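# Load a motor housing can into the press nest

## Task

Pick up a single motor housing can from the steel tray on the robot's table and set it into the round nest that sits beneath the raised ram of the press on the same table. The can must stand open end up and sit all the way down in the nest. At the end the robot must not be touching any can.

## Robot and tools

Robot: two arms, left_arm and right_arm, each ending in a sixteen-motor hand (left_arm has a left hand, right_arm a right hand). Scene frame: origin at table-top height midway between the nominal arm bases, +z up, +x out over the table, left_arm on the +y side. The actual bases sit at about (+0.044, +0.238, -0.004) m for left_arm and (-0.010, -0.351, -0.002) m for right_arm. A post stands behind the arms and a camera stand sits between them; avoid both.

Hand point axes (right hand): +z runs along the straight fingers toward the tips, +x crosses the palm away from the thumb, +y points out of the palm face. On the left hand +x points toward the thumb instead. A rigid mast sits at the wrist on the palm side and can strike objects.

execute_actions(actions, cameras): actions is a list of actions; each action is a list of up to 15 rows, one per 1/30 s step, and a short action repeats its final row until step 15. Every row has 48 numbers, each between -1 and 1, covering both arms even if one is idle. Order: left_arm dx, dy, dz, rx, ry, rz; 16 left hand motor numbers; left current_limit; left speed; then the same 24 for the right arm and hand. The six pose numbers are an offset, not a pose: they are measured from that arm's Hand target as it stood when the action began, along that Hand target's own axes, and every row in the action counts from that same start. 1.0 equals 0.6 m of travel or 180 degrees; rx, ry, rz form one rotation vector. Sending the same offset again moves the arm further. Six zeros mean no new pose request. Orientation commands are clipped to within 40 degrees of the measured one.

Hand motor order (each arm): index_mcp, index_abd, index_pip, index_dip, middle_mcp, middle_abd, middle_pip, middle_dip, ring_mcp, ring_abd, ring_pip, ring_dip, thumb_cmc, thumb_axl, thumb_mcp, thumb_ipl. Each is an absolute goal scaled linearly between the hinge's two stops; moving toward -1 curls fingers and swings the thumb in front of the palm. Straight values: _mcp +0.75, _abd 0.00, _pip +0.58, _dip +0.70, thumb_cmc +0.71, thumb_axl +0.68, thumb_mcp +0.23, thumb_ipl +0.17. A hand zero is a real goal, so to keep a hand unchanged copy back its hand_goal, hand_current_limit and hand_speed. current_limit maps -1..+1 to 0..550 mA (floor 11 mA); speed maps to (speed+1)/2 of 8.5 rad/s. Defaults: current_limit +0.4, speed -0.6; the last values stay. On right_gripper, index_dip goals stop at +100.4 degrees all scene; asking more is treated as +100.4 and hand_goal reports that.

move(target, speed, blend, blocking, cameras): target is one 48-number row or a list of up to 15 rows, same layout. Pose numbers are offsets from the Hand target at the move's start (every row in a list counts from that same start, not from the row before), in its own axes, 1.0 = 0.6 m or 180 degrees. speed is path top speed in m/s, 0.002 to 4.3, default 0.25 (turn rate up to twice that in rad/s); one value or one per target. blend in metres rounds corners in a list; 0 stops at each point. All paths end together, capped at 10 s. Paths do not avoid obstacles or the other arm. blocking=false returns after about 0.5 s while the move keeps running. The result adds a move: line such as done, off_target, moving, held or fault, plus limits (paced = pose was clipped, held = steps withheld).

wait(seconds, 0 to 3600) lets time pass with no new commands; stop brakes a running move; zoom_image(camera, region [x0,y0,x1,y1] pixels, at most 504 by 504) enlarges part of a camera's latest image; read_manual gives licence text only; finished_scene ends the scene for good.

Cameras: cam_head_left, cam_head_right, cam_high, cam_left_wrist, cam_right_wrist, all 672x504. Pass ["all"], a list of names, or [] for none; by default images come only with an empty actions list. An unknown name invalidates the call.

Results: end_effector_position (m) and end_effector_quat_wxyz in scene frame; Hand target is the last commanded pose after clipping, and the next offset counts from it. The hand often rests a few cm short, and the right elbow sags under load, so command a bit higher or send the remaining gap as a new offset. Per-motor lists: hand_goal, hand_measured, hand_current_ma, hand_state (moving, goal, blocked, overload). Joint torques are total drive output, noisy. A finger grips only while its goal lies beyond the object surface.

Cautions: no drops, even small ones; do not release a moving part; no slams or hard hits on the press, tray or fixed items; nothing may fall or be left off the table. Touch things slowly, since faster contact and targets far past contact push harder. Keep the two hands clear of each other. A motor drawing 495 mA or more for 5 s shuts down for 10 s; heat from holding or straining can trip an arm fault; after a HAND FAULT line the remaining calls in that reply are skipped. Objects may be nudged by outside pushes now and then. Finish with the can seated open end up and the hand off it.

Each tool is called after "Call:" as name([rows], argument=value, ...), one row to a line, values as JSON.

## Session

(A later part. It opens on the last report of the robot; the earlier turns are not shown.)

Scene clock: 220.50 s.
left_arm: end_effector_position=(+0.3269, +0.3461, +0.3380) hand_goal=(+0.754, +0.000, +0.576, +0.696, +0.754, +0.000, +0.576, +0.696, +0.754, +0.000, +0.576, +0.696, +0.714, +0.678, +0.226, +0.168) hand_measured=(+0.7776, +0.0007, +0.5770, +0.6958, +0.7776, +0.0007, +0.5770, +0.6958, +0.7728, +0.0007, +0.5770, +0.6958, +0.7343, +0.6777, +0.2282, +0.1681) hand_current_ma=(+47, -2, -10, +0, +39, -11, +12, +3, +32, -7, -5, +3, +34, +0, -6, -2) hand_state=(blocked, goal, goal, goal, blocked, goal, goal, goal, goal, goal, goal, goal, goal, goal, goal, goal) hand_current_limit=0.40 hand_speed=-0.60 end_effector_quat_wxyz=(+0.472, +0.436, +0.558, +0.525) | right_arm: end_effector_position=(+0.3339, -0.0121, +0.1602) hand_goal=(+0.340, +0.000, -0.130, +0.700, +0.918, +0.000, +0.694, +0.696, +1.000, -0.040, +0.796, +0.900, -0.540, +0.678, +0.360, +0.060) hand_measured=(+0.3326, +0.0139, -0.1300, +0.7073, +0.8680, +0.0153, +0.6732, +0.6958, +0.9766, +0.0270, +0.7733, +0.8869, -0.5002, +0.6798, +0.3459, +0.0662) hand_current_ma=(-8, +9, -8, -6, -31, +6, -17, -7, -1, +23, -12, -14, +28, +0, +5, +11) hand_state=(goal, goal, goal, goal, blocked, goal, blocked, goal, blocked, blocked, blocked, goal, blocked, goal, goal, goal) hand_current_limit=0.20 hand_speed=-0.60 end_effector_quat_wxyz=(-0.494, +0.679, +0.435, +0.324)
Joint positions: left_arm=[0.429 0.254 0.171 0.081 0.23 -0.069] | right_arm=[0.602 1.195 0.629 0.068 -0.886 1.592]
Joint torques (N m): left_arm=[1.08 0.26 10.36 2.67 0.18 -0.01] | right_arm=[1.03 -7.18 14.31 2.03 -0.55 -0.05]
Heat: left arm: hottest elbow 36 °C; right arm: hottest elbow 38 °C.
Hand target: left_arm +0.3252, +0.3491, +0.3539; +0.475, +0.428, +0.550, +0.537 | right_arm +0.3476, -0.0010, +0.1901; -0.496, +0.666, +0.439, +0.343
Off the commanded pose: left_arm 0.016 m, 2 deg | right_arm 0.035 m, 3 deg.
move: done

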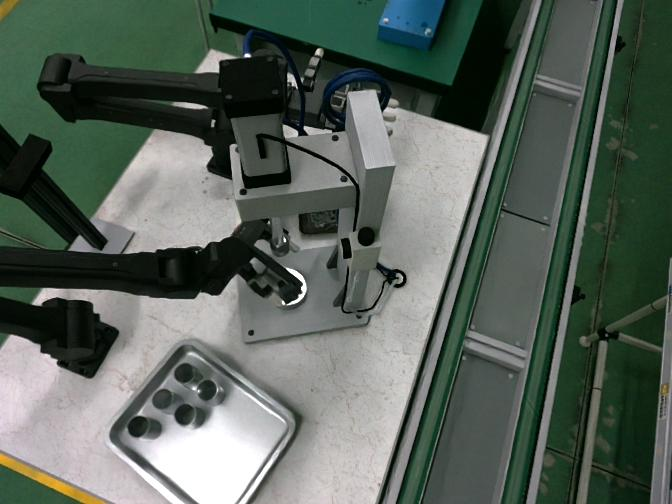

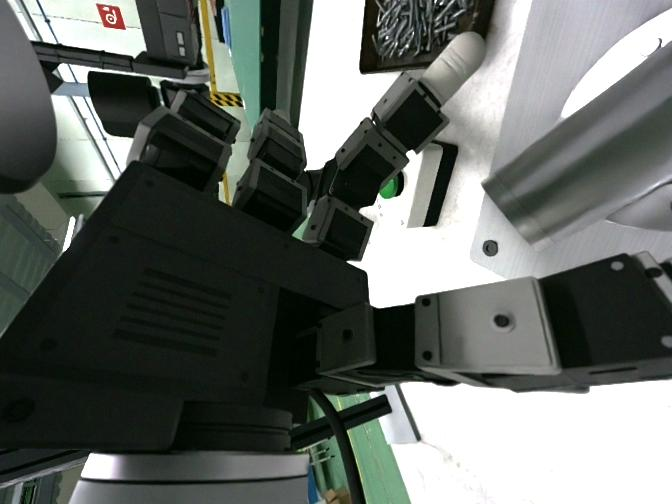

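Call:
move(target=[0,0,0,0,0,0,0.754,0,0.576,0.696,0.754,0,0.576,0.696,0.754,0,0.576,0.696,0.714,0.678,0.226,0.168,0.4,-0.6, -0.1018,-0.0612,-0.006,0,0,0,0.34,0,-0.13,0.7,0.918,0,0.694,0.696,1.0,-0.04,0.796,0.9,-0.54,0.678,0.36,0.06,0.2,-0.6], speed=0.08, cameras=["cam_high","cam_right_wrist"])

Call:
zoom_image(camera="cam_high", region=[240, 248, 310, 318])

Call:
zoom_image(camera="cam_right_wrist", region=[412, 0, 672, 260])

Scene clock: 222.13 s.
left_arm: end_effector_position=(+0.3269, +0.3461, +0.3380) hand_goal=(+0.754, +0.000, +0.576, +0.696, +0.754, +0.000, +0.576, +0.696, +0.754, +0.000, +0.576, +0.696, +0.714, +0.678, +0.226, +0.168) hand_measured=(+0.7764, -0.0008, +0.5770, +0.6958, +0.7776, +0.0007, +0.5770, +0.6958, +0.7740, +0.0007, +0.5770, +0.6958, +0.7330, +0.6767, +0.2282, +0.1672) hand_current_ma=(+49, -12, -11, +5, +47, -14, +11, +8, +34, -8, +0, +9, +28, -6, +0, +2) hand_state=(blocked, goal, goal, goal, blocked, goal, goal, goal, goal, goal, goal, goal, goal, goal, goal, goal) hand_current_limit=0.40 hand_speed=-0.60 end_effector_quat_wxyz=(+0.472, +0.436, +0.558, +0.525) | right_arm: end_effector_position=(+0.2959, -0.0155, +0.1501) hand_goal=(+0.340, +0.000, -0.130, +0.700, +0.918, +0.000, +0.694, +0.696, +1.000, -0.040, +0.796, +0.900, -0.540, +0.678, +0.360, +0.060) hand_measured=(+0.3326, +0.0139, -0.1313, +0.7073, +0.8680, +0.0153, +0.6719, +0.6958, +0.9766, +0.0285, +0.7733, +0.8869, -0.5002, +0.6798, +0.3450, +0.0662) hand_current_ma=(-13, +7, -7, -6, -38, +8, -20, -6, -6, +23, -13, -15, +28, +2, +0, +13) hand_state=(goal, goal, goal, goal, blocked, goal, blocked, goal, blocked, blocked, blocked, goal, blocked, goal, goal, goal) hand_current_limit=0.20 hand_speed=-0.60 end_effector_quat_wxyz=(-0.493, +0.668, +0.440, +0.342)
Joint positions: left_arm=[0.429 0.254 0.171 0.081 0.23 -0.069] | right_arm=[0.668 1.114 0.506 0.182 -0.823 1.632]
Joint torques (N m): left_arm=[1.08 0.15 10.36 2.62 0.19 0] | right_arm=[1.85 -6.07 8.17 3.12 -0.31 -0.01]
Heat: left arm: hottest elbow 36 °C; right arm: hottest elbow 38 °C.
Hand target: left_arm +0.3252, +0.3491, +0.3539; +0.475, +0.428, +0.550, +0.537 | right_arm +0.2904, -0.0150, +0.1497; -0.496, +0.666, +0.439, +0.343
Off the commanded pose: left_arm 0.016 m, 2 deg | right_arm 0.006 m, 0 deg.
move: done

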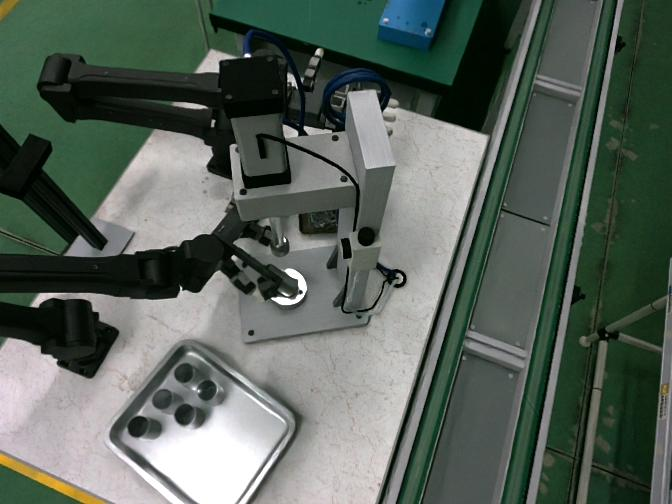

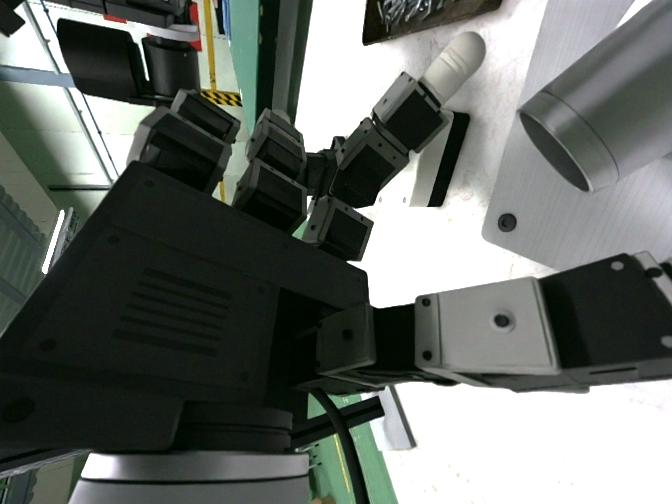

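Scaled by 7.200.

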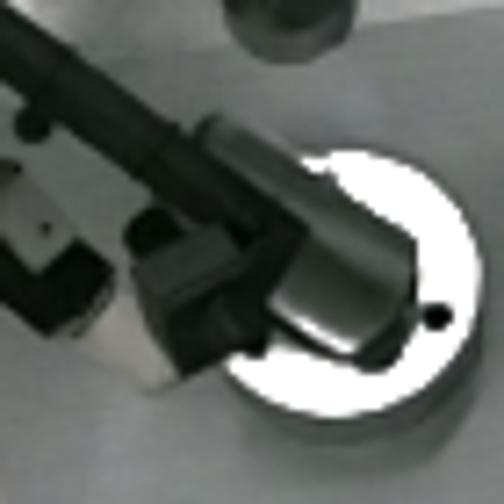

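Scaled by 1.938.

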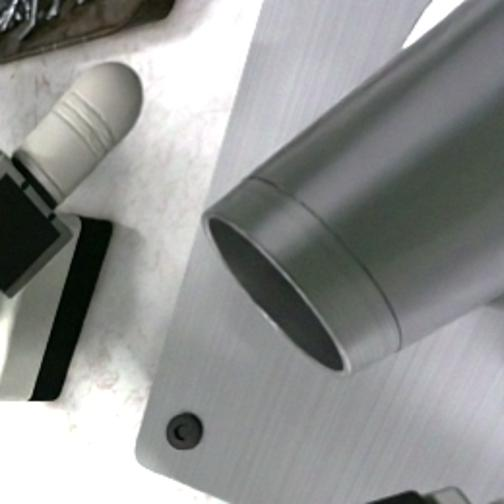

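Call:
move(target=[0,0,0,0,0,0,0.754,0,0.576,0.696,0.754,0,0.576,0.696,0.754,0,0.576,0.696,0.714,0.678,0.226,0.168,0.4,-0.6, -0.0492,0.0232,0.0143,0,0,0,0.34,0,-0.13,0.7,0.918,0,0.694,0.696,1.0,-0.04,0.796,0.9,-0.54,0.678,0.36,0.06,0.2,-0.6], speed=0.06, cameras=["cam_high","cam_right_wrist"])

Call:
zoom_image(camera="cam_high", region=[240, 248, 310, 318])

Call:
zoom_image(camera="cam_right_wrist", region=[412, 0, 672, 260])

Scene clock: 224.33 s.
left_arm: end_effector_position=(+0.3269, +0.3461, +0.3380) hand_goal=(+0.754, +0.000, +0.576, +0.696, +0.754, +0.000, +0.576, +0.696, +0.754, +0.000, +0.576, +0.696, +0.714, +0.678, +0.226, +0.168) hand_measured=(+0.7764, +0.0007, +0.5770, +0.6958, +0.7776, +0.0007, +0.5770, +0.6958, +0.7728, +0.0007, +0.5770, +0.6958, +0.7343, +0.6777, +0.2282, +0.1681) hand_current_ma=(+52, -11, -11, +5, +37, -9, +16, +7, +38, -13, -1, +3, +32, -1, -4, -7) hand_state=(blocked, goal, goal, goal, blocked, goal, goal, goal, goal, goal, goal, goal, goal, goal, goal, goal) hand_current_limit=0.40 hand_speed=-0.60 end_effector_quat_wxyz=(+0.472, +0.436, +0.558, +0.525) | right_arm: end_effector_position=(+0.2963, -0.0153, +0.1238) hand_goal=(+0.340, +0.000, -0.130, +0.700, +0.918, +0.000, +0.694, +0.696, +1.000, -0.040, +0.796, +0.900, -0.540, +0.678, +0.360, +0.060) hand_measured=(+0.3326, +0.0139, -0.1313, +0.7073, +0.8680, +0.0153, +0.6732, +0.6958, +0.9754, +0.0285, +0.7733, +0.8869, -0.5002, +0.6798, +0.3459, +0.0662) hand_current_ma=(-12, +5, -5, -5, -34, +9, -19, -8, +3, +21, -10, -13, +29, +1, +5, +12) hand_state=(goal, goal, goal, goal, blocked, goal, blocked, goal, blocked, blocked, blocked, goal, blocked, goal, goal, goal) hand_current_limit=0.20 hand_speed=-0.60 end_effector_quat_wxyz=(-0.493, +0.664, +0.441, +0.349)
Joint positions: left_arm=[0.429 0.254 0.171 0.081 0.23 -0.069] | right_arm=[0.668 1.187 0.456 0.322 -0.823 1.632]
Joint torques (N m): left_arm=[1.03 0.09 10.36 2.65 0.19 -0.01] | right_arm=[1.26 -4.54 7.58 3.12 -0.5 -0.04]
Heat: left arm: hottest elbow 36 °C; right arm: hottest elbow 38 °C.
Hand target: left_arm +0.3252, +0.3491, +0.3539; +0.475, +0.428, +0.550, +0.537 | right_arm +0.2924, -0.0156, +0.1162; -0.496, +0.666, +0.439, +0.343
Off the commanded pose: left_arm 0.016 m, 2 deg | right_arm 0.009 m, 1 deg.
move: done

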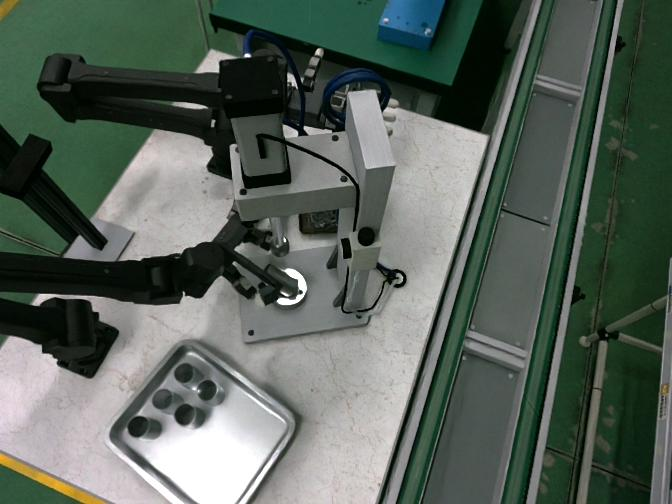

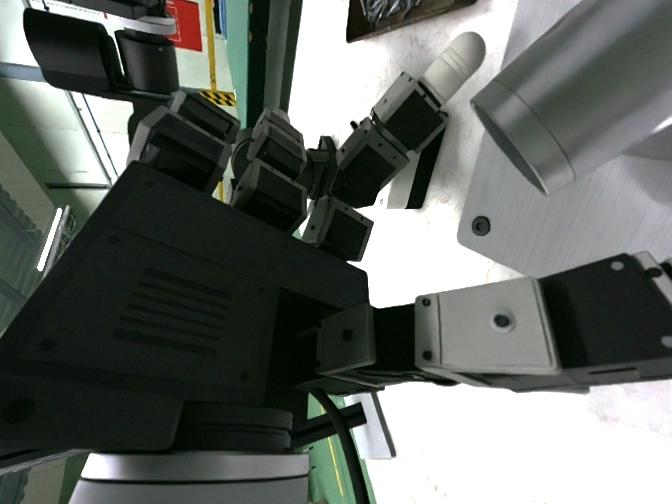

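Scaled by 7.200.

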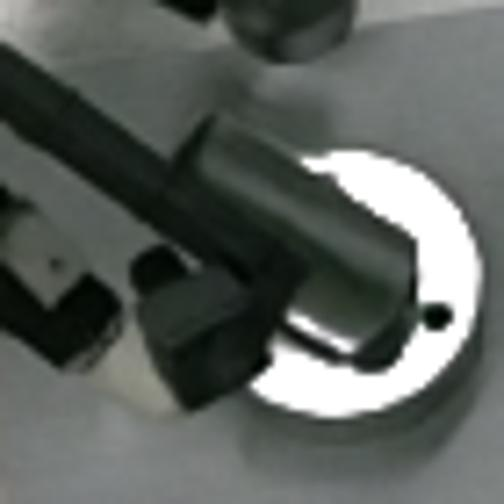

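Scaled by 1.938.

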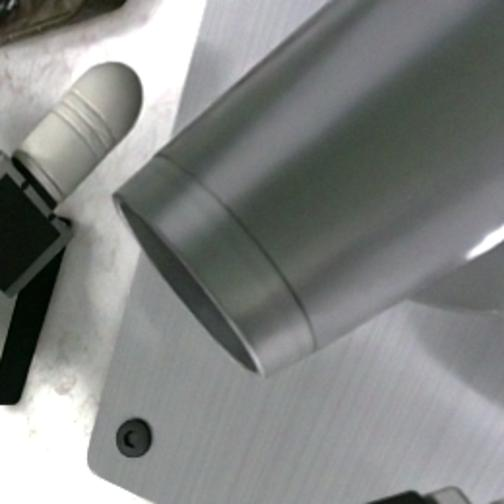

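Call:
move(target=[0,0,0,0,0,0,0.754,0,0.576,0.696,0.754,0,0.576,0.696,0.754,0,0.576,0.696,0.714,0.678,0.226,0.168,0.4,-0.6, 0.056,0.016,0.0062,0,0,0,0.34,0,-0.13,0.7,0.918,0,0.694,0.696,1.0,-0.04,0.796,0.9,-0.54,0.678,0.36,0.06,0.2,-0.6], speed=0.06)

Scene clock: 225.60 s.
left_arm: end_effector_position=(+0.3269, +0.3461, +0.3380) hand_goal=(+0.754, +0.000, +0.576, +0.696, +0.754, +0.000, +0.576, +0.696, +0.754, +0.000, +0.576, +0.696, +0.714, +0.678, +0.226, +0.168) hand_measured=(+0.7764, +0.0007, +0.5770, +0.6958, +0.7776, +0.0007, +0.5770, +0.6971, +0.7740, +0.0007, +0.5770, +0.6958, +0.7330, +0.6777, +0.2282, +0.1672) hand_current_ma=(+53, -16, -13, +7, +40, -10, +4, +6, +37, -9, -3, +2, +34, +2, -9, -1) hand_state=(blocked, goal, goal, goal, blocked, goal, goal, goal, goal, goal, goal, goal, goal, goal, goal, goal) hand_current_limit=0.40 hand_speed=-0.60 end_effector_quat_wxyz=(+0.472, +0.436, +0.558, +0.525) | right_arm: end_effector_position=(+0.2963, -0.0144, +0.1227) hand_goal=(+0.340, +0.000, -0.130, +0.700, +0.918, +0.000, +0.694, +0.696, +1.000, -0.040, +0.796, +0.900, -0.540, +0.678, +0.360, +0.060) hand_measured=(+0.3326, +0.0139, -0.1313, +0.7073, +0.8680, +0.0153, +0.6719, +0.6958, +0.9766, +0.0285, +0.7733, +0.8869, -0.5002, +0.6798, +0.3450, +0.0662) hand_current_ma=(-9, +10, -10, -7, -40, +8, -17, -7, -2, +19, -9, -15, +27, +3, +3, +11) hand_state=(goal, goal, goal, goal, blocked, goal, blocked, goal, blocked, blocked, blocked, goal, blocked, goal, goal, goal) hand_current_limit=0.20 hand_speed=-0.60 end_effector_quat_wxyz=(-0.495, +0.674, +0.439, +0.329)
Joint positions: left_arm=[0.429 0.254 0.171 0.081 0.23 -0.069] | right_arm=[0.665 1.187 0.483 0.251 -0.837 1.632]
Joint torques (N m): left_arm=[1.08 -0.03 10.33 2.66 0.19 -0.01] | right_arm=[0.09 -4.66 13.19 2.13 -0.64 -0.14]
Heat: left arm: hottest elbow 36 °C; right arm: hottest elbow 38 °C.
Hand target: left_arm +0.3252, +0.3491, +0.3539; +0.475, +0.428, +0.550, +0.537 | right_arm +0.3140, -0.0049, +0.1417; -0.496, +0.666, +0.439, +0.343
Off the commanded pose: left_arm 0.016 m, 2 deg | right_arm 0.028 m, 2 deg.
move: off_target (right_arm)

Call:
move(target=[0,0,0,0,0,0,0.754,0,0.576,0.696,0.754,0,0.576,0.696,0.754,0,0.576,0.696,0.714,0.678,0.226,0.168,0.4,-0.6, 0,0,0,0,0,0,0.15,0,-0.22,0.7,0.918,0,0.694,0.696,1.0,-0.04,0.796,0.9,-0.54,0.678,0.13,0.06,0.2,-0.8], speed=0.06, cameras=["cam_high","cam_right_wrist"])

Call:
zoom_image(camera="cam_high", region=[240, 248, 310, 318])

Call:
zoom_image(camera="cam_right_wrist", region=[412, 0, 672, 260])

Scene clock: 226.40 s.
left_arm: end_effector_position=(+0.3269, +0.3461, +0.3380) hand_goal=(+0.754, +0.000, +0.576, +0.696, +0.754, +0.000, +0.576, +0.696, +0.754, +0.000, +0.576, +0.696, +0.714, +0.678, +0.226, +0.168) hand_measured=(+0.7764, +0.0007, +0.5770, +0.6958, +0.7776, +0.0007, +0.5757, +0.6971, +0.7728, +0.0007, +0.5770, +0.6958, +0.7343, +0.6777, +0.2282, +0.1681) hand_current_ma=(+50, -15, -9, +4, +37, -12, +10, +9, +33, -7, +3, +4, +31, +1, -7, -9) hand_state=(blocked, goal, goal, goal, blocked, goal, goal, goal, goal, goal, goal, goal, goal, goal, goal, goal) hand_current_limit=0.40 hand_speed=-0.60 end_effector_quat_wxyz=(+0.472, +0.436, +0.558, +0.525) | right_arm: end_effector_position=(+0.2962, -0.0143, +0.1227) hand_goal=(+0.150, +0.000, -0.220, +0.700, +0.918, +0.000, +0.694, +0.696, +1.000, -0.040, +0.796, +0.900, -0.540, +0.678, +0.130, +0.060) hand_measured=(+0.1541, +0.0139, -0.2032, +0.7073, +0.8680, +0.0153, +0.6732, +0.6958, +0.9766, +0.0270, +0.7733, +0.8869, -0.4989, +0.6841, +0.1322, +0.0662) hand_current_ma=(-11, +9, -2, -3, -38, +3, -21, -7, +0, +25, -12, -11, +25, +5, +10, +13) hand_state=(goal, goal, goal, goal, blocked, goal, blocked, goal, blocked, blocked, blocked, goal, blocked, goal, goal, goal) hand_current_limit=0.20 hand_speed=-0.80 end_effector_quat_wxyz=(-0.496, +0.674, +0.439, +0.329)
Joint positions: left_arm=[0.429 0.254 0.171 0.081 0.23 -0.069] | right_arm=[0.665 1.187 0.483 0.251 -0.837 1.632]
Joint torques (N m): left_arm=[0.97 0.09 10.36 2.63 0.19 -0.01] | right_arm=[-0.03 -4.66 13.22 2.1 -0.63 -0.15]
Heat: left arm: hottest elbow 36 °C; right arm: hottest elbow 38 °C.
Hand target: left_arm +0.3252, +0.3491, +0.3539; +0.475, +0.428, +0.550, +0.537 | right_arm +0.3140, -0.0049, +0.1418; -0.496, +0.666, +0.439, +0.343
Off the commanded pose: left_arm 0.016 m, 2 deg | right_arm 0.028 m, 2 deg.
move: done

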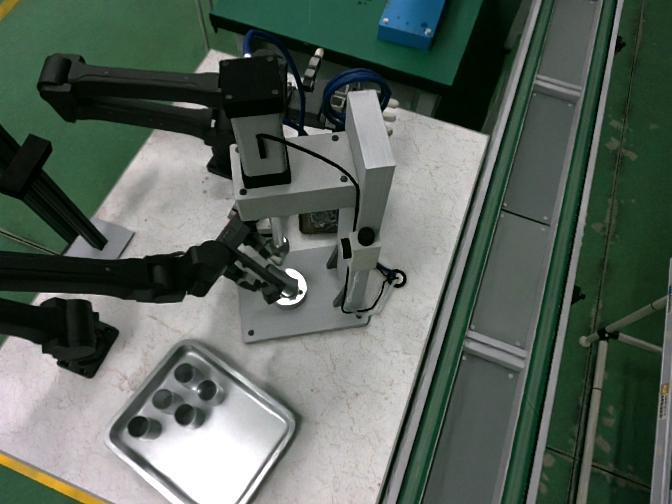

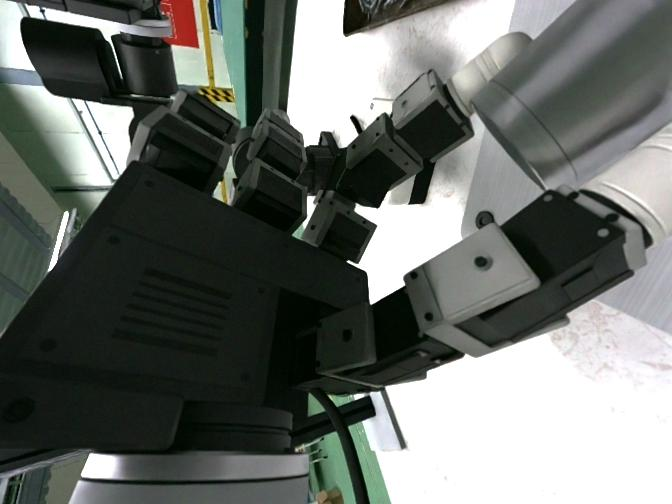

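Scaled by 7.200.

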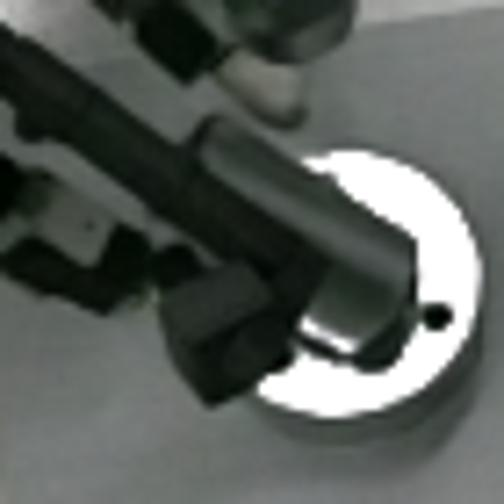

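Scaled by 1.938.

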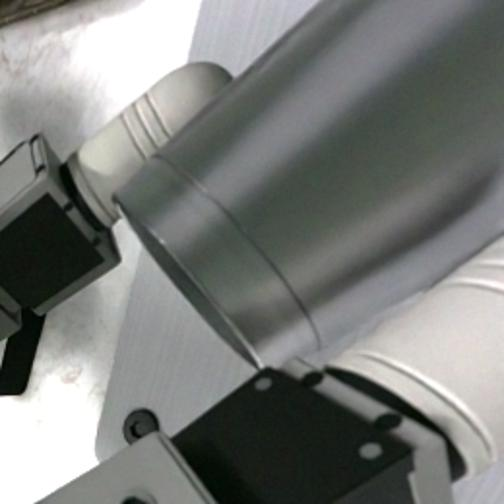

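Call:
move([
  [0,0,0,0,0,0,0.754,0,0.576,0.696,0.754,0,0.576,0.696,0.754,0,0.576,0.696,0.714,0.678,0.226,0.168,0.4,-0.6, 0,0,0,0,0,0,0.02,0,-0.28,0.7,0.918,0,0.694,0.696,1.0,-0.04,0.796,0.9,-0.54,0.678,0.09,0.06,0.2,-0.88],
  [0,0,0,0,0,0,0.754,0,0.576,0.696,0.754,0,0.576,0.696,0.754,0,0.576,0.696,0.714,0.678,0.226,0.168,0.4,-0.6, 0,0,0,0,0,0,-0.2,0,-0.41,0.66,0.918,0,0.694,0.696,1.0,-0.04,0.796,0.9,-0.54,0.678,-0.09,0.06,0.2,-0.88],
], speed=0.06, cameras=["cam_high","cam_right_wrist"])

Call:
zoom_image(camera="cam_high", region=[240, 248, 310, 318])

Call:
zoom_image(camera="cam_right_wrist", region=[412, 0, 672, 260])

Scene clock: 227.83 s.
left_arm: end_effector_position=(+0.3269, +0.3461, +0.3380) hand_goal=(+0.754, +0.000, +0.576, +0.696, +0.754, +0.000, +0.576, +0.696, +0.754, +0.000, +0.576, +0.696, +0.714, +0.678, +0.226, +0.168) hand_measured=(+0.7764, -0.0008, +0.5770, +0.6958, +0.7776, -0.0008, +0.5770, +0.6958, +0.7740, -0.0008, +0.5757, +0.6958, +0.7330, +0.6777, +0.2282, +0.1672) hand_current_ma=(+57, -6, -7, +2, +42, -10, +10, +5, +34, -5, +0, -2, +35, -2, -8, -4) hand_state=(blocked, goal, goal, goal, blocked, goal, goal, goal, goal, goal, goal, goal, goal, goal, goal, goal) hand_current_limit=0.40 hand_speed=-0.60 end_effector_quat_wxyz=(+0.472, +0.436, +0.558, +0.525) | right_arm: end_effector_position=(+0.2961, -0.0142, +0.1228) hand_goal=(-0.200, +0.000, -0.410, +0.660, +0.918, +0.000, +0.694, +0.696, +1.000, -0.040, +0.796, +0.900, -0.540, +0.678, -0.090, +0.060) hand_measured=(+0.0962, +0.0139, -0.2571, +0.7073, +0.8680, +0.0153, +0.6732, +0.6958, +0.9754, +0.0285, +0.7733, +0.8869, -0.4989, +0.6841, +0.0827, +0.0919) hand_current_ma=(+245, +5, +95, +13, -37, +3, -20, -4, -4, +27, -14, -15, +26, +2, +175, +32) hand_state=(blocked, goal, blocked, blocked, blocked, goal, blocked, goal, blocked, blocked, blocked, goal, blocked, goal, blocked, blocked) hand_current_limit=0.20 hand_speed=-0.88 end_effector_quat_wxyz=(-0.496, +0.673, +0.439, +0.329)
Joint positions: left_arm=[0.429 0.254 0.171 0.081 0.23 -0.069] | right_arm=[0.665 1.187 0.483 0.251 -0.838 1.632]
Joint torques (N m): left_arm=[1.14 0.09 10.35 2.63 0.19 -0.01] | right_arm=[0.09 -4.6 13.2 2.13 -0.58 -0.16]
Heat: left arm: hottest elbow 36 °C; right arm: hottest elbow 38 °C.
Hand target: left_arm +0.3252, +0.3491, +0.3539; +0.475, +0.428, +0.550, +0.537 | right_arm +0.3141, -0.0049, +0.1418; -0.496, +0.666, +0.439, +0.343
Off the commanded pose: left_arm 0.016 m, 2 deg | right_arm 0.028 m, 2 deg.
move: done; target 2's new numbers were sent with right_arm's hand 0.028 m and 2 deg from that target

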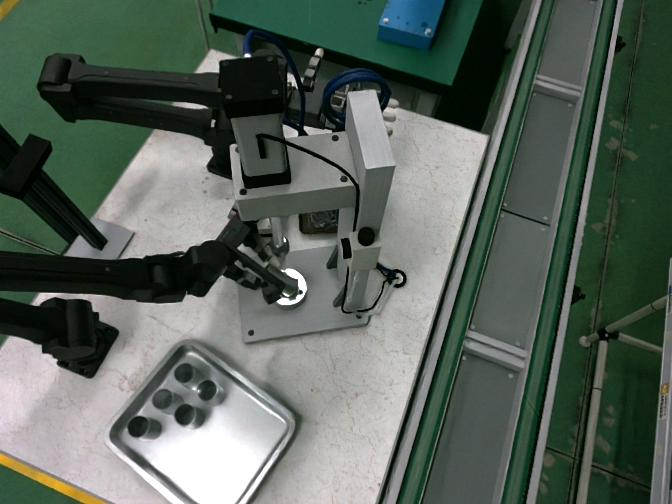

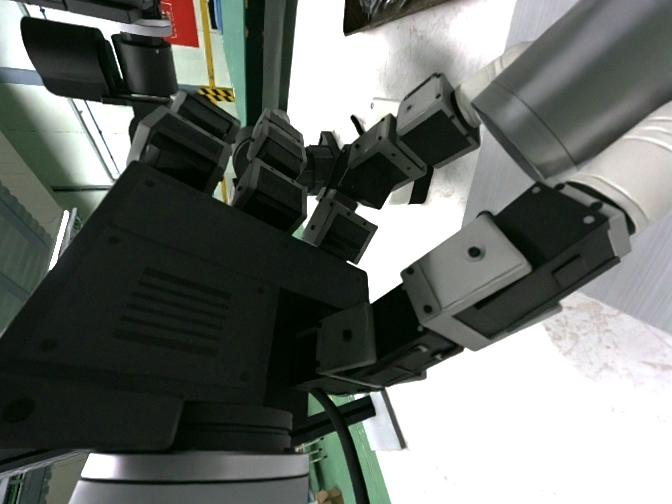

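Scaled by 7.200.

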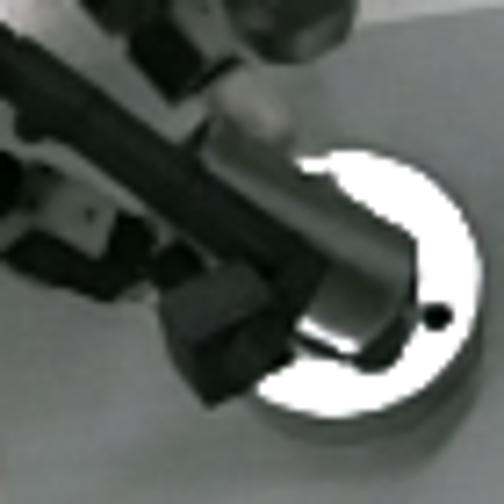

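Scaled by 1.938.

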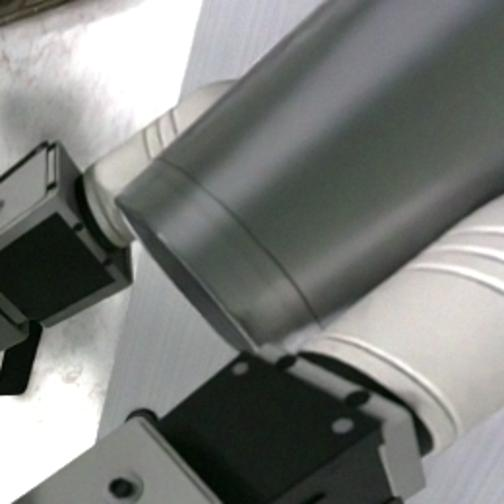

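Call:
move(target=[0,0,0,0,0,0,0.754,0,0.576,0.696,0.754,0,0.576,0.696,0.754,0,0.576,0.696,0.714,0.678,0.226,0.168,0.4,-0.6, 0.0305,-0.0125,-0.0092,0,0,0,-0.2,0,-0.41,0.66,0.918,0,0.694,0.696,1.0,-0.04,0.796,0.9,-0.54,0.678,-0.09,0.06,0.2,-0.88], speed=0.04, cameras=["cam_high","cam_right_wrist"])

Call:
zoom_image(camera="cam_high", region=[240, 248, 310, 318])

Call:
zoom_image(camera="cam_right_wrist", region=[412, 0, 672, 260])

Scene clock: 229.07 s.
left_arm: end_effector_position=(+0.3269, +0.3461, +0.3380) hand_goal=(+0.754, +0.000, +0.576, +0.696, +0.754, +0.000, +0.576, +0.696, +0.754, +0.000, +0.576, +0.696, +0.714, +0.678, +0.226, +0.168) hand_measured=(+0.7764, -0.0008, +0.5757, +0.6958, +0.7776, +0.0007, +0.5770, +0.6958, +0.7728, -0.0008, +0.5770, +0.6958, +0.7343, +0.6777, +0.2282, +0.1681) hand_current_ma=(+53, -12, -6, +6, +37, -7, +10, +14, +33, -6, +6, +4, +30, -2, -5, -2) hand_state=(blocked, goal, goal, goal, blocked, goal, goal, goal, goal, goal, goal, goal, goal, goal, goal, goal) hand_current_limit=0.40 hand_speed=-0.60 end_effector_quat_wxyz=(+0.472, +0.436, +0.558, +0.525) | right_arm: end_effector_position=(+0.2946, -0.0154, +0.1286) hand_goal=(-0.200, +0.000, -0.410, +0.660, +0.918, +0.000, +0.694, +0.696, +1.000, -0.040, +0.796, +0.900, -0.540, +0.678, -0.090, +0.060) hand_measured=(+0.0962, +0.0139, -0.2584, +0.7085, +0.8680, +0.0153, +0.6719, +0.6958, +0.9766, +0.0285, +0.7733, +0.8869, -0.4989, +0.6851, +0.0797, +0.0957) hand_current_ma=(+248, +11, +95, +16, -38, +8, -16, -7, +0, +23, -10, -13, +27, +6, +170, +34) hand_state=(blocked, goal, blocked, blocked, blocked, goal, blocked, goal, blocked, blocked, blocked, goal, blocked, goal, blocked, blocked) hand_current_limit=0.20 hand_speed=-0.88 end_effector_quat_wxyz=(-0.495, +0.682, +0.436, +0.316)
Joint positions: left_arm=[0.429 0.254 0.171 0.081 0.23 -0.069] | right_arm=[0.665 1.162 0.507 0.172 -0.838 1.632]
Joint torques (N m): left_arm=[1.08 0.09 10.39 2.66 0.19 -0.01] | right_arm=[0.15 -6.77 14.06 2.1 -0.57 -0.15]
Heat: left arm: hottest elbow 36 °C; right arm: hottest elbow 38 °C.
Hand target: left_arm +0.3252, +0.3491, +0.3539; +0.475, +0.428, +0.550, +0.537 | right_arm +0.3139, -0.0049, +0.1621; -0.496, +0.666, +0.439, +0.343
Off the commanded pose: left_arm 0.016 m, 2 deg | right_arm 0.040 m, 4 deg.
move: off_target (right_arm)

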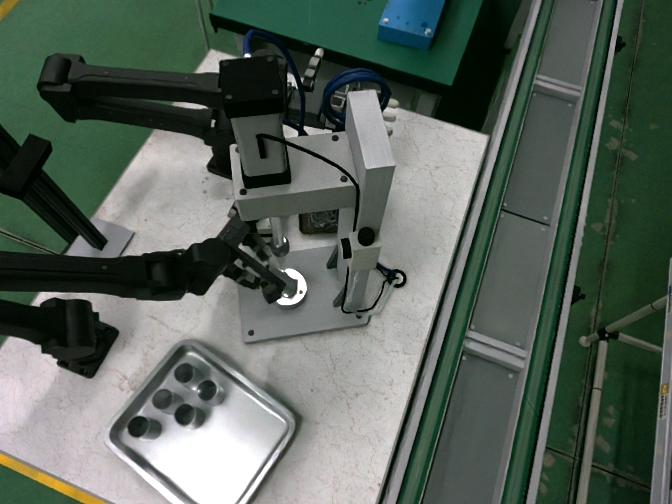

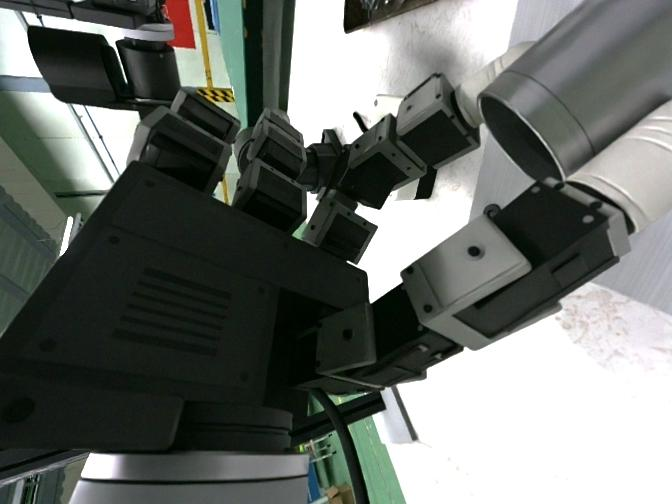

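Scaled by 7.200.

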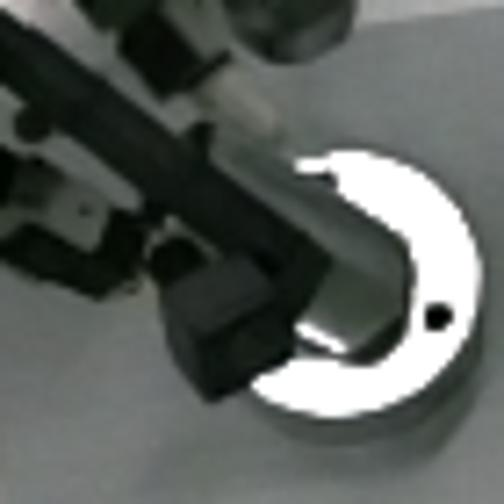

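Scaled by 1.938.

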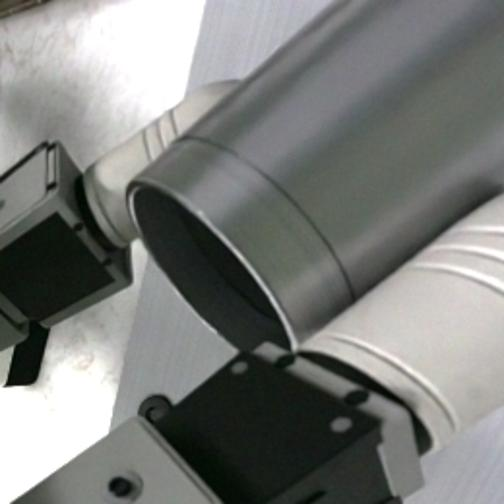

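Call:
move(target=[0,0,0,0,0,0,0.754,0,0.576,0.696,0.754,0,0.576,0.696,0.754,0,0.576,0.696,0.714,0.678,0.226,0.168,0.4,-0.6, 0.0318,-0.01,-0.009,0,0,0,-0.2,0,-0.41,0.66,0.918,0,0.694,0.696,1.0,-0.04,0.796,0.9,-0.54,0.678,-0.09,0.06,0.2,-0.88], speed=0.04, cameras=["cam_high","cam_right_wrist"])

Call:
zoom_image(camera="cam_high", region=[240, 248, 310, 318])

Call:
zoom_image(camera="cam_right_wrist", region=[412, 0, 672, 260])

Scene clock: 230.27 s.
left_arm: end_effector_position=(+0.3269, +0.3461, +0.3380) hand_goal=(+0.754, +0.000, +0.576, +0.696, +0.754, +0.000, +0.576, +0.696, +0.754, +0.000, +0.576, +0.696, +0.714, +0.678, +0.226, +0.168) hand_measured=(+0.7764, +0.0007, +0.5770, +0.6958, +0.7776, +0.0007, +0.5770, +0.6958, +0.7740, -0.0008, +0.5770, +0.6958, +0.7343, +0.6777, +0.2282, +0.1681) hand_current_ma=(+44, -10, -13, +2, +43, -8, +4, +11, +39, -10, +2, +6, +32, -1, -4, -7) hand_state=(blocked, goal, goal, goal, blocked, goal, goal, goal, goal, goal, goal, goal, goal, goal, goal, goal) hand_current_limit=0.40 hand_speed=-0.60 end_effector_quat_wxyz=(+0.472, +0.436, +0.558, +0.525) | right_arm: end_effector_position=(+0.2955, -0.0157, +0.1445) hand_goal=(-0.200, +0.000, -0.410, +0.660, +0.918, +0.000, +0.694, +0.696, +1.000, -0.040, +0.796, +0.900, -0.540, +0.678, -0.090, +0.060) hand_measured=(+0.0962, +0.0139, -0.2571, +0.7085, +0.8680, +0.0139, +0.6732, +0.6971, +0.9754, +0.0285, +0.7733, +0.8869, -0.4851, +0.6841, +0.0787, +0.0967) hand_current_ma=(+244, +10, +95, +16, -35, +8, -18, -8, -2, +23, -14, -17, +39, +1, +174, +31) hand_state=(blocked, goal, blocked, blocked, blocked, goal, blocked, goal, blocked, blocked, blocked, goal, blocked, goal, blocked, blocked) hand_current_limit=0.20 hand_speed=-0.88 end_effector_quat_wxyz=(-0.494, +0.685, +0.435, +0.313)
Joint positions: left_arm=[0.429 0.254 0.171 0.081 0.23 -0.069] | right_arm=[0.663 1.126 0.54 0.093 -0.838 1.632]
Joint torques (N m): left_arm=[0.97 0.03 10.37 2.66 0.19 -0.01] | right_arm=[0.09 -6.71 14.93 2.18 -0.67 -0.16]
Heat: left arm: hottest elbow 36 °C; right arm: hottest elbow 38 °C.
Hand target: left_arm +0.3252, +0.3491, +0.3539; +0.475, +0.428, +0.550, +0.537 | right_arm +0.3155, -0.0047, +0.1829; -0.496, +0.666, +0.439, +0.343
Off the commanded pose: left_arm 0.016 m, 2 deg | right_arm 0.044 m, 4 deg.
move: off_target (right_arm)

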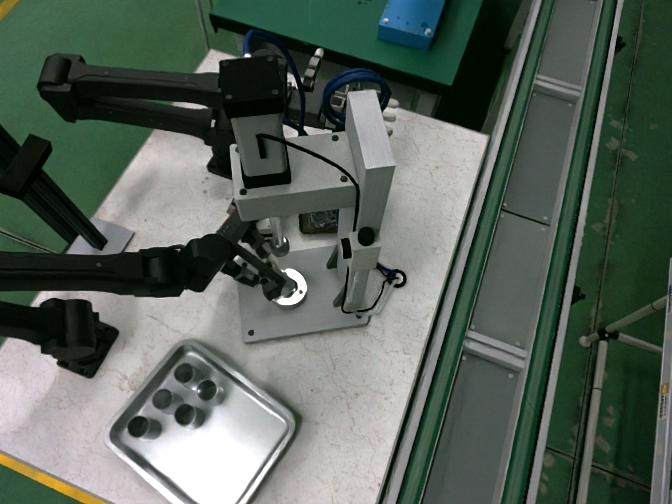

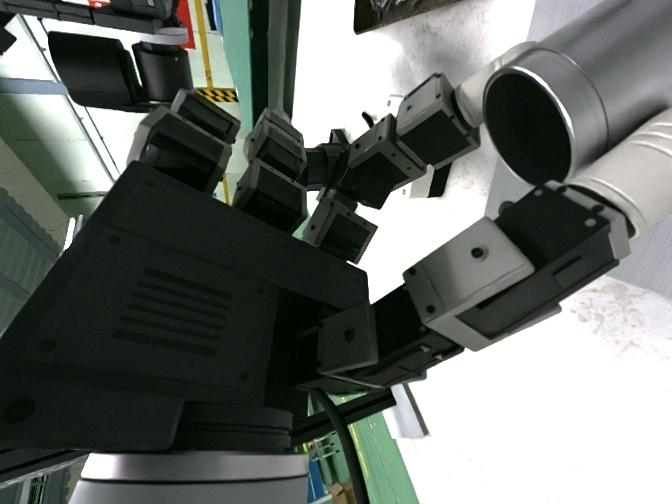

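Scaled by 7.200.

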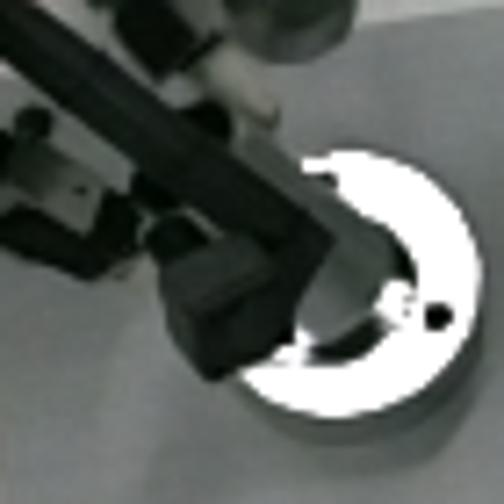

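Scaled by 1.938.

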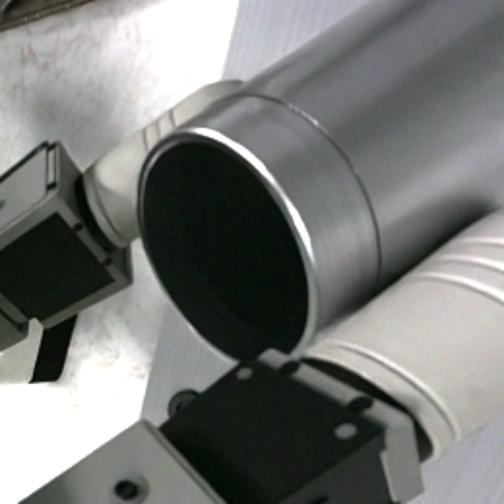

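Call:
move(target=[0,0,0,0,0,0,0.754,0,0.576,0.696,0.754,0,0.576,0.696,0.754,0,0.576,0.696,0.714,0.678,0.226,0.168,0.4,-0.6, 0.0116,0.0277,0.0008,0,0,0,-0.2,0,-0.41,0.66,0.918,0,0.694,0.696,1.0,-0.04,0.796,0.9,-0.54,0.678,-0.09,0.06,0.2,-0.88], speed=0.04, cameras=["cam_high","cam_right_wrist"])

Call:
zoom_image(camera="cam_high", region=[240, 248, 310, 318])

Call:
zoom_image(camera="cam_right_wrist", region=[412, 0, 672, 260])

Scene clock: 231.67 s.
left_arm: end_effector_position=(+0.3269, +0.3461, +0.3380) hand_goal=(+0.754, +0.000, +0.576, +0.696, +0.754, +0.000, +0.576, +0.696, +0.754, +0.000, +0.576, +0.696, +0.714, +0.678, +0.226, +0.168) hand_measured=(+0.7764, +0.0007, +0.5770, +0.6958, +0.7776, +0.0007, +0.5770, +0.6958, +0.7740, -0.0008, +0.5770, +0.6958, +0.7343, +0.6767, +0.2282, +0.1672) hand_current_ma=(+52, -11, -8, +8, +43, -18, +8, +15, +34, -6, +5, +5, +30, -2, -7, -4) hand_state=(blocked, goal, goal, goal, blocked, goal, goal, goal, goal, goal, goal, goal, goal, goal, goal, goal) hand_current_limit=0.40 hand_speed=-0.60 end_effector_quat_wxyz=(+0.472, +0.436, +0.558, +0.525) | right_arm: end_effector_position=(+0.3113, -0.0159, +0.1532) hand_goal=(-0.200, +0.000, -0.410, +0.660, +0.918, +0.000, +0.694, +0.696, +1.000, -0.040, +0.796, +0.900, -0.540, +0.678, -0.090, +0.060) hand_measured=(+0.0962, +0.0168, -0.2571, +0.7085, +0.8680, +0.0153, +0.6719, +0.6958, +0.9766, +0.0285, +0.7733, +0.8869, -0.4751, +0.6851, +0.0787, +0.0967) hand_current_ma=(+243, +9, +94, +17, -35, +7, -18, -9, -4, +23, -14, -20, +44, +2, +172, +36) hand_state=(blocked, goal, blocked, blocked, blocked, goal, blocked, goal, blocked, blocked, blocked, goal, blocked, goal, blocked, blocked) hand_current_limit=0.20 hand_speed=-0.88 end_effector_quat_wxyz=(-0.498, +0.683, +0.430, +0.317)
Joint positions: left_arm=[0.429 0.254 0.171 0.081 0.23 -0.069] | right_arm=[0.629 1.148 0.575 0.085 -0.868 1.628]
Joint torques (N m): left_arm=[1.14 0.15 10.39 2.63 0.2 -0.01] | right_arm=[-0.03 -5.07 14.98 2.21 -0.66 -0.32]
Heat: left arm: hottest elbow 36 °C; right arm: hottest elbow 38 °C.
Hand target: left_arm +0.3252, +0.3491, +0.3539; +0.475, +0.428, +0.550, +0.537 | right_arm +0.3336, -0.0046, +0.1829; -0.496, +0.666, +0.439, +0.343
Off the commanded pose: left_arm 0.016 m, 2 deg | right_arm 0.039 m, 4 deg.
move: off_target (right_arm)

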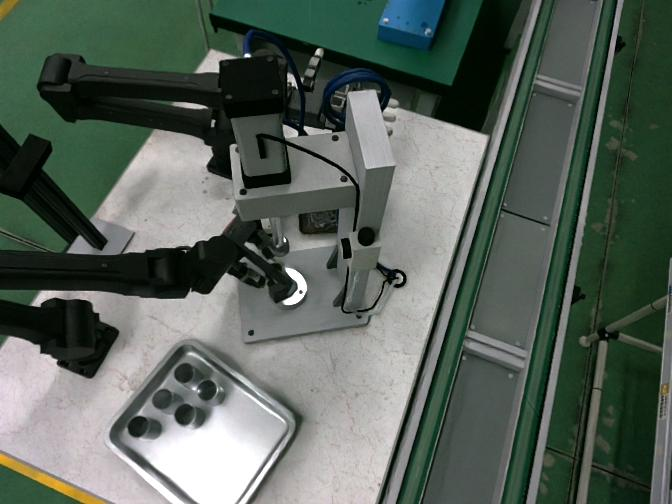

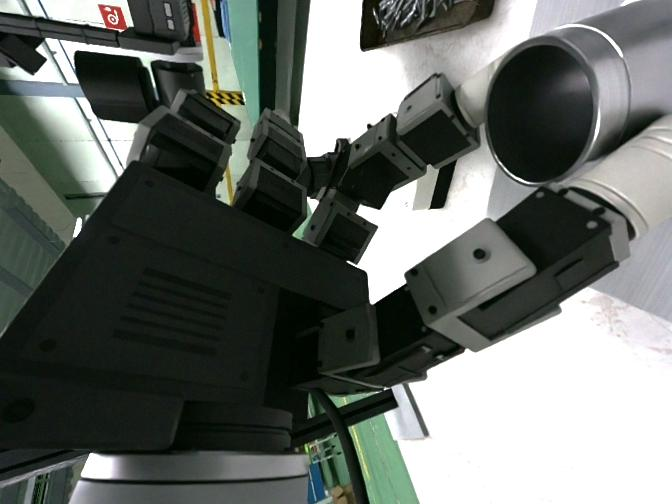

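Scaled by 7.200.

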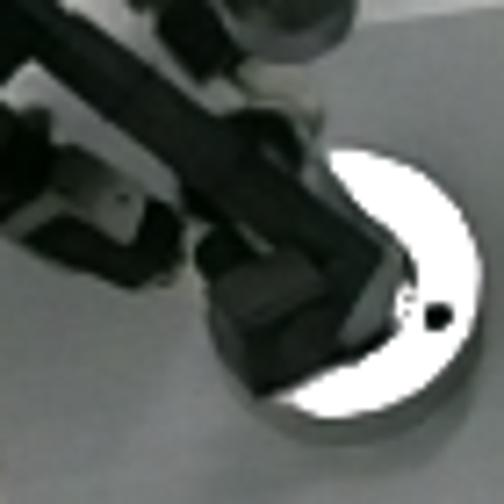

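Scaled by 1.938.

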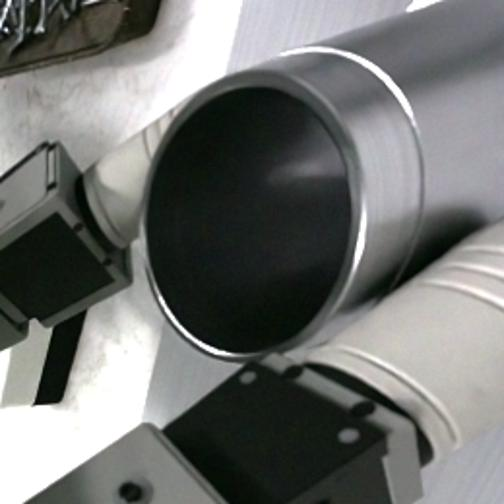

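Call:
move(target=[0,0,0,0,0,0,0.754,0,0.576,0.696,0.754,0,0.576,0.696,0.754,0,0.576,0.696,0.714,0.678,0.226,0.168,0.4,-0.6, 0.0001,0.0323,0.006,0,0,0,-0.2,0,-0.41,0.66,0.918,0,0.694,0.696,1.0,-0.04,0.796,0.9,-0.54,0.678,-0.09,0.06,0.2,-0.88], speed=0.04, cameras=["cam_high","cam_right_wrist","cam_head_left"])

Call:
zoom_image(camera="cam_high", region=[240, 248, 310, 318])

Call:
zoom_image(camera="cam_right_wrist", region=[412, 0, 672, 260])

Scene clock: 232.93 s.
left_arm: end_effector_position=(+0.3269, +0.3461, +0.3380) hand_goal=(+0.754, +0.000, +0.576, +0.696, +0.754, +0.000, +0.576, +0.696, +0.754, +0.000, +0.576, +0.696, +0.714, +0.678, +0.226, +0.168) hand_measured=(+0.7776, +0.0007, +0.5770, +0.6958, +0.7776, +0.0007, +0.5770, +0.6958, +0.7728, +0.0007, +0.5770, +0.6958, +0.7330, +0.6777, +0.2282, +0.1681) hand_current_ma=(+52, -9, -12, +2, +38, -4, +14, +11, +29, -10, -3, +10, +35, -6, -5, -7) hand_state=(blocked, goal, goal, goal, blocked, goal, goal, goal, goal, goal, goal, goal, goal, goal, goal, goal) hand_current_limit=0.40 hand_speed=-0.60 end_effector_quat_wxyz=(+0.472, +0.436, +0.558, +0.525) | right_arm: end_effector_position=(+0.3261, -0.0122, +0.1493) hand_goal=(-0.200, +0.000, -0.410, +0.660, +0.918, +0.000, +0.694, +0.696, +1.000, -0.040, +0.796, +0.900, -0.540, +0.678, -0.090, +0.060) hand_measured=(+0.0962, +0.0036, -0.2571, +0.7085, +0.8680, +0.0153, +0.6719, +0.6958, +0.9766, +0.0285, +0.7733, +0.8869, -0.4751, +0.6841, +0.0787, +0.0976) hand_current_ma=(+247, +2, +91, +14, -38, +6, -19, -9, -6, +28, -12, -18, +45, +7, +170, +29) hand_state=(blocked, goal, blocked, blocked, blocked, goal, blocked, goal, blocked, blocked, blocked, goal, blocked, goal, blocked, blocked) hand_current_limit=0.20 hand_speed=-0.88 end_effector_quat_wxyz=(-0.501, +0.681, +0.433, +0.313)
Joint positions: left_arm=[0.429 0.254 0.171 0.081 0.23 -0.069] | right_arm=[0.606 1.203 0.609 0.085 -0.9 1.604]
Joint torques (N m): left_arm=[1.08 -0.03 10.33 2.65 0.18 0] | right_arm=[-0.38 -5.3 14.13 2.92 -0.46 -0.29]
Heat: left arm: hottest elbow 36 °C; right arm: hottest elbow 38 °C.
Hand target: left_arm +0.3252, +0.3491, +0.3539; +0.475, +0.428, +0.550, +0.537 | right_arm +0.3516, -0.0034, +0.1751; -0.496, +0.666, +0.439, +0.343
Off the commanded pose: left_arm 0.016 m, 2 deg | right_arm 0.037 m, 4 deg.
move: off_target (right_arm)
Images, in order (width x height): cam_head_left 672x504, cam_high 672x504, cam_right_wrist 672x504.

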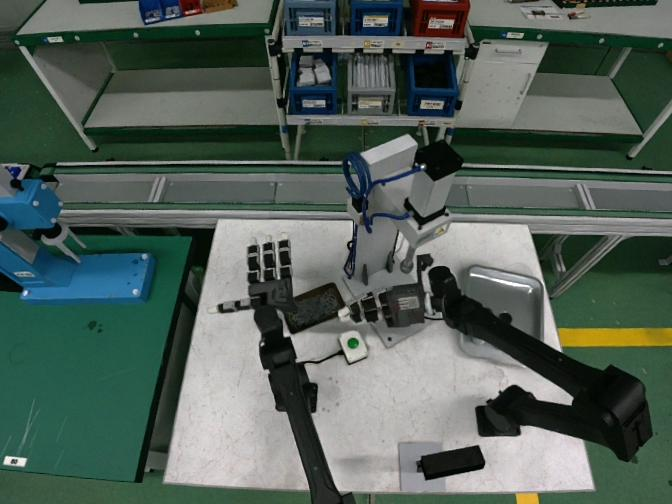

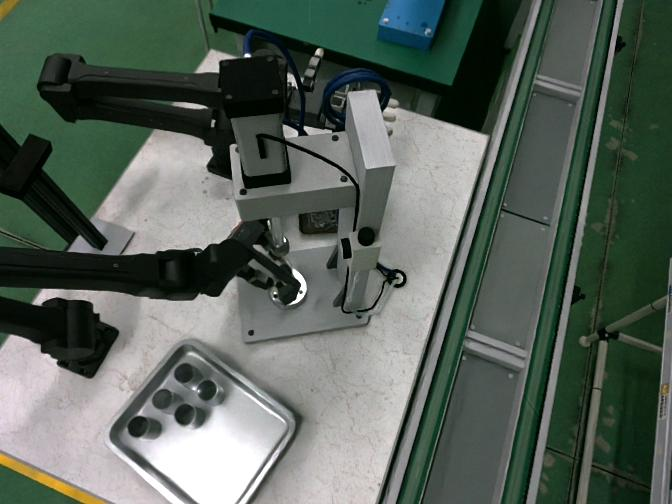

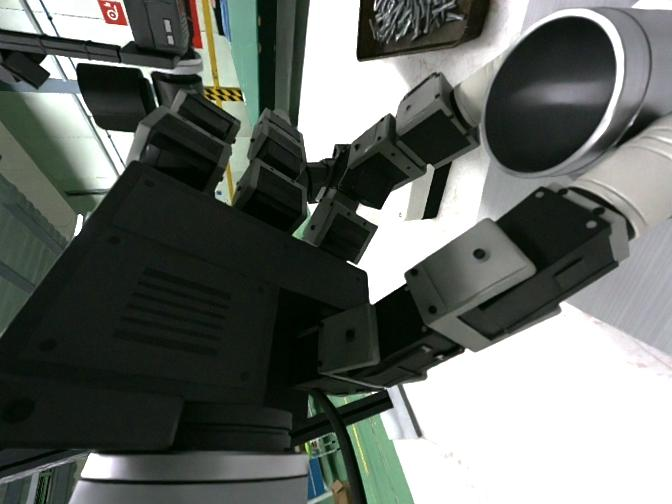

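Scaled by 7.200.

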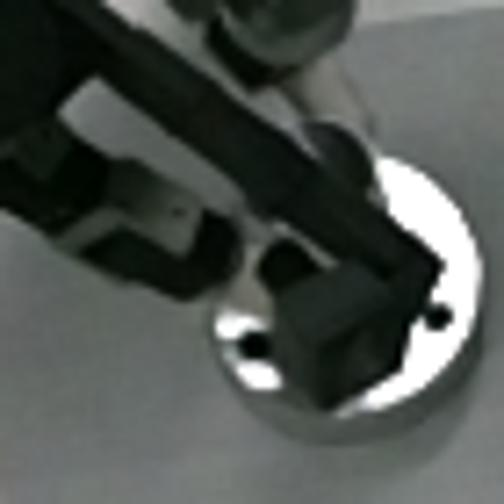

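Scaled by 1.938.

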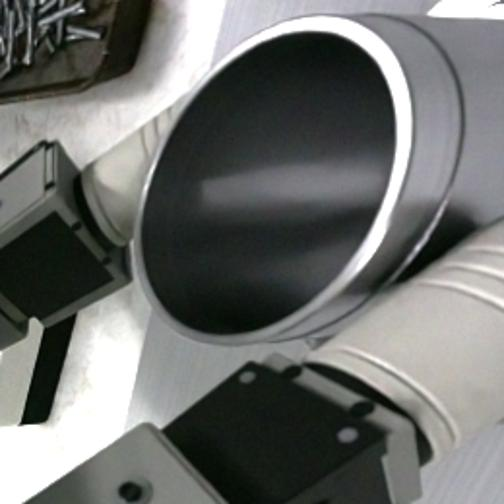

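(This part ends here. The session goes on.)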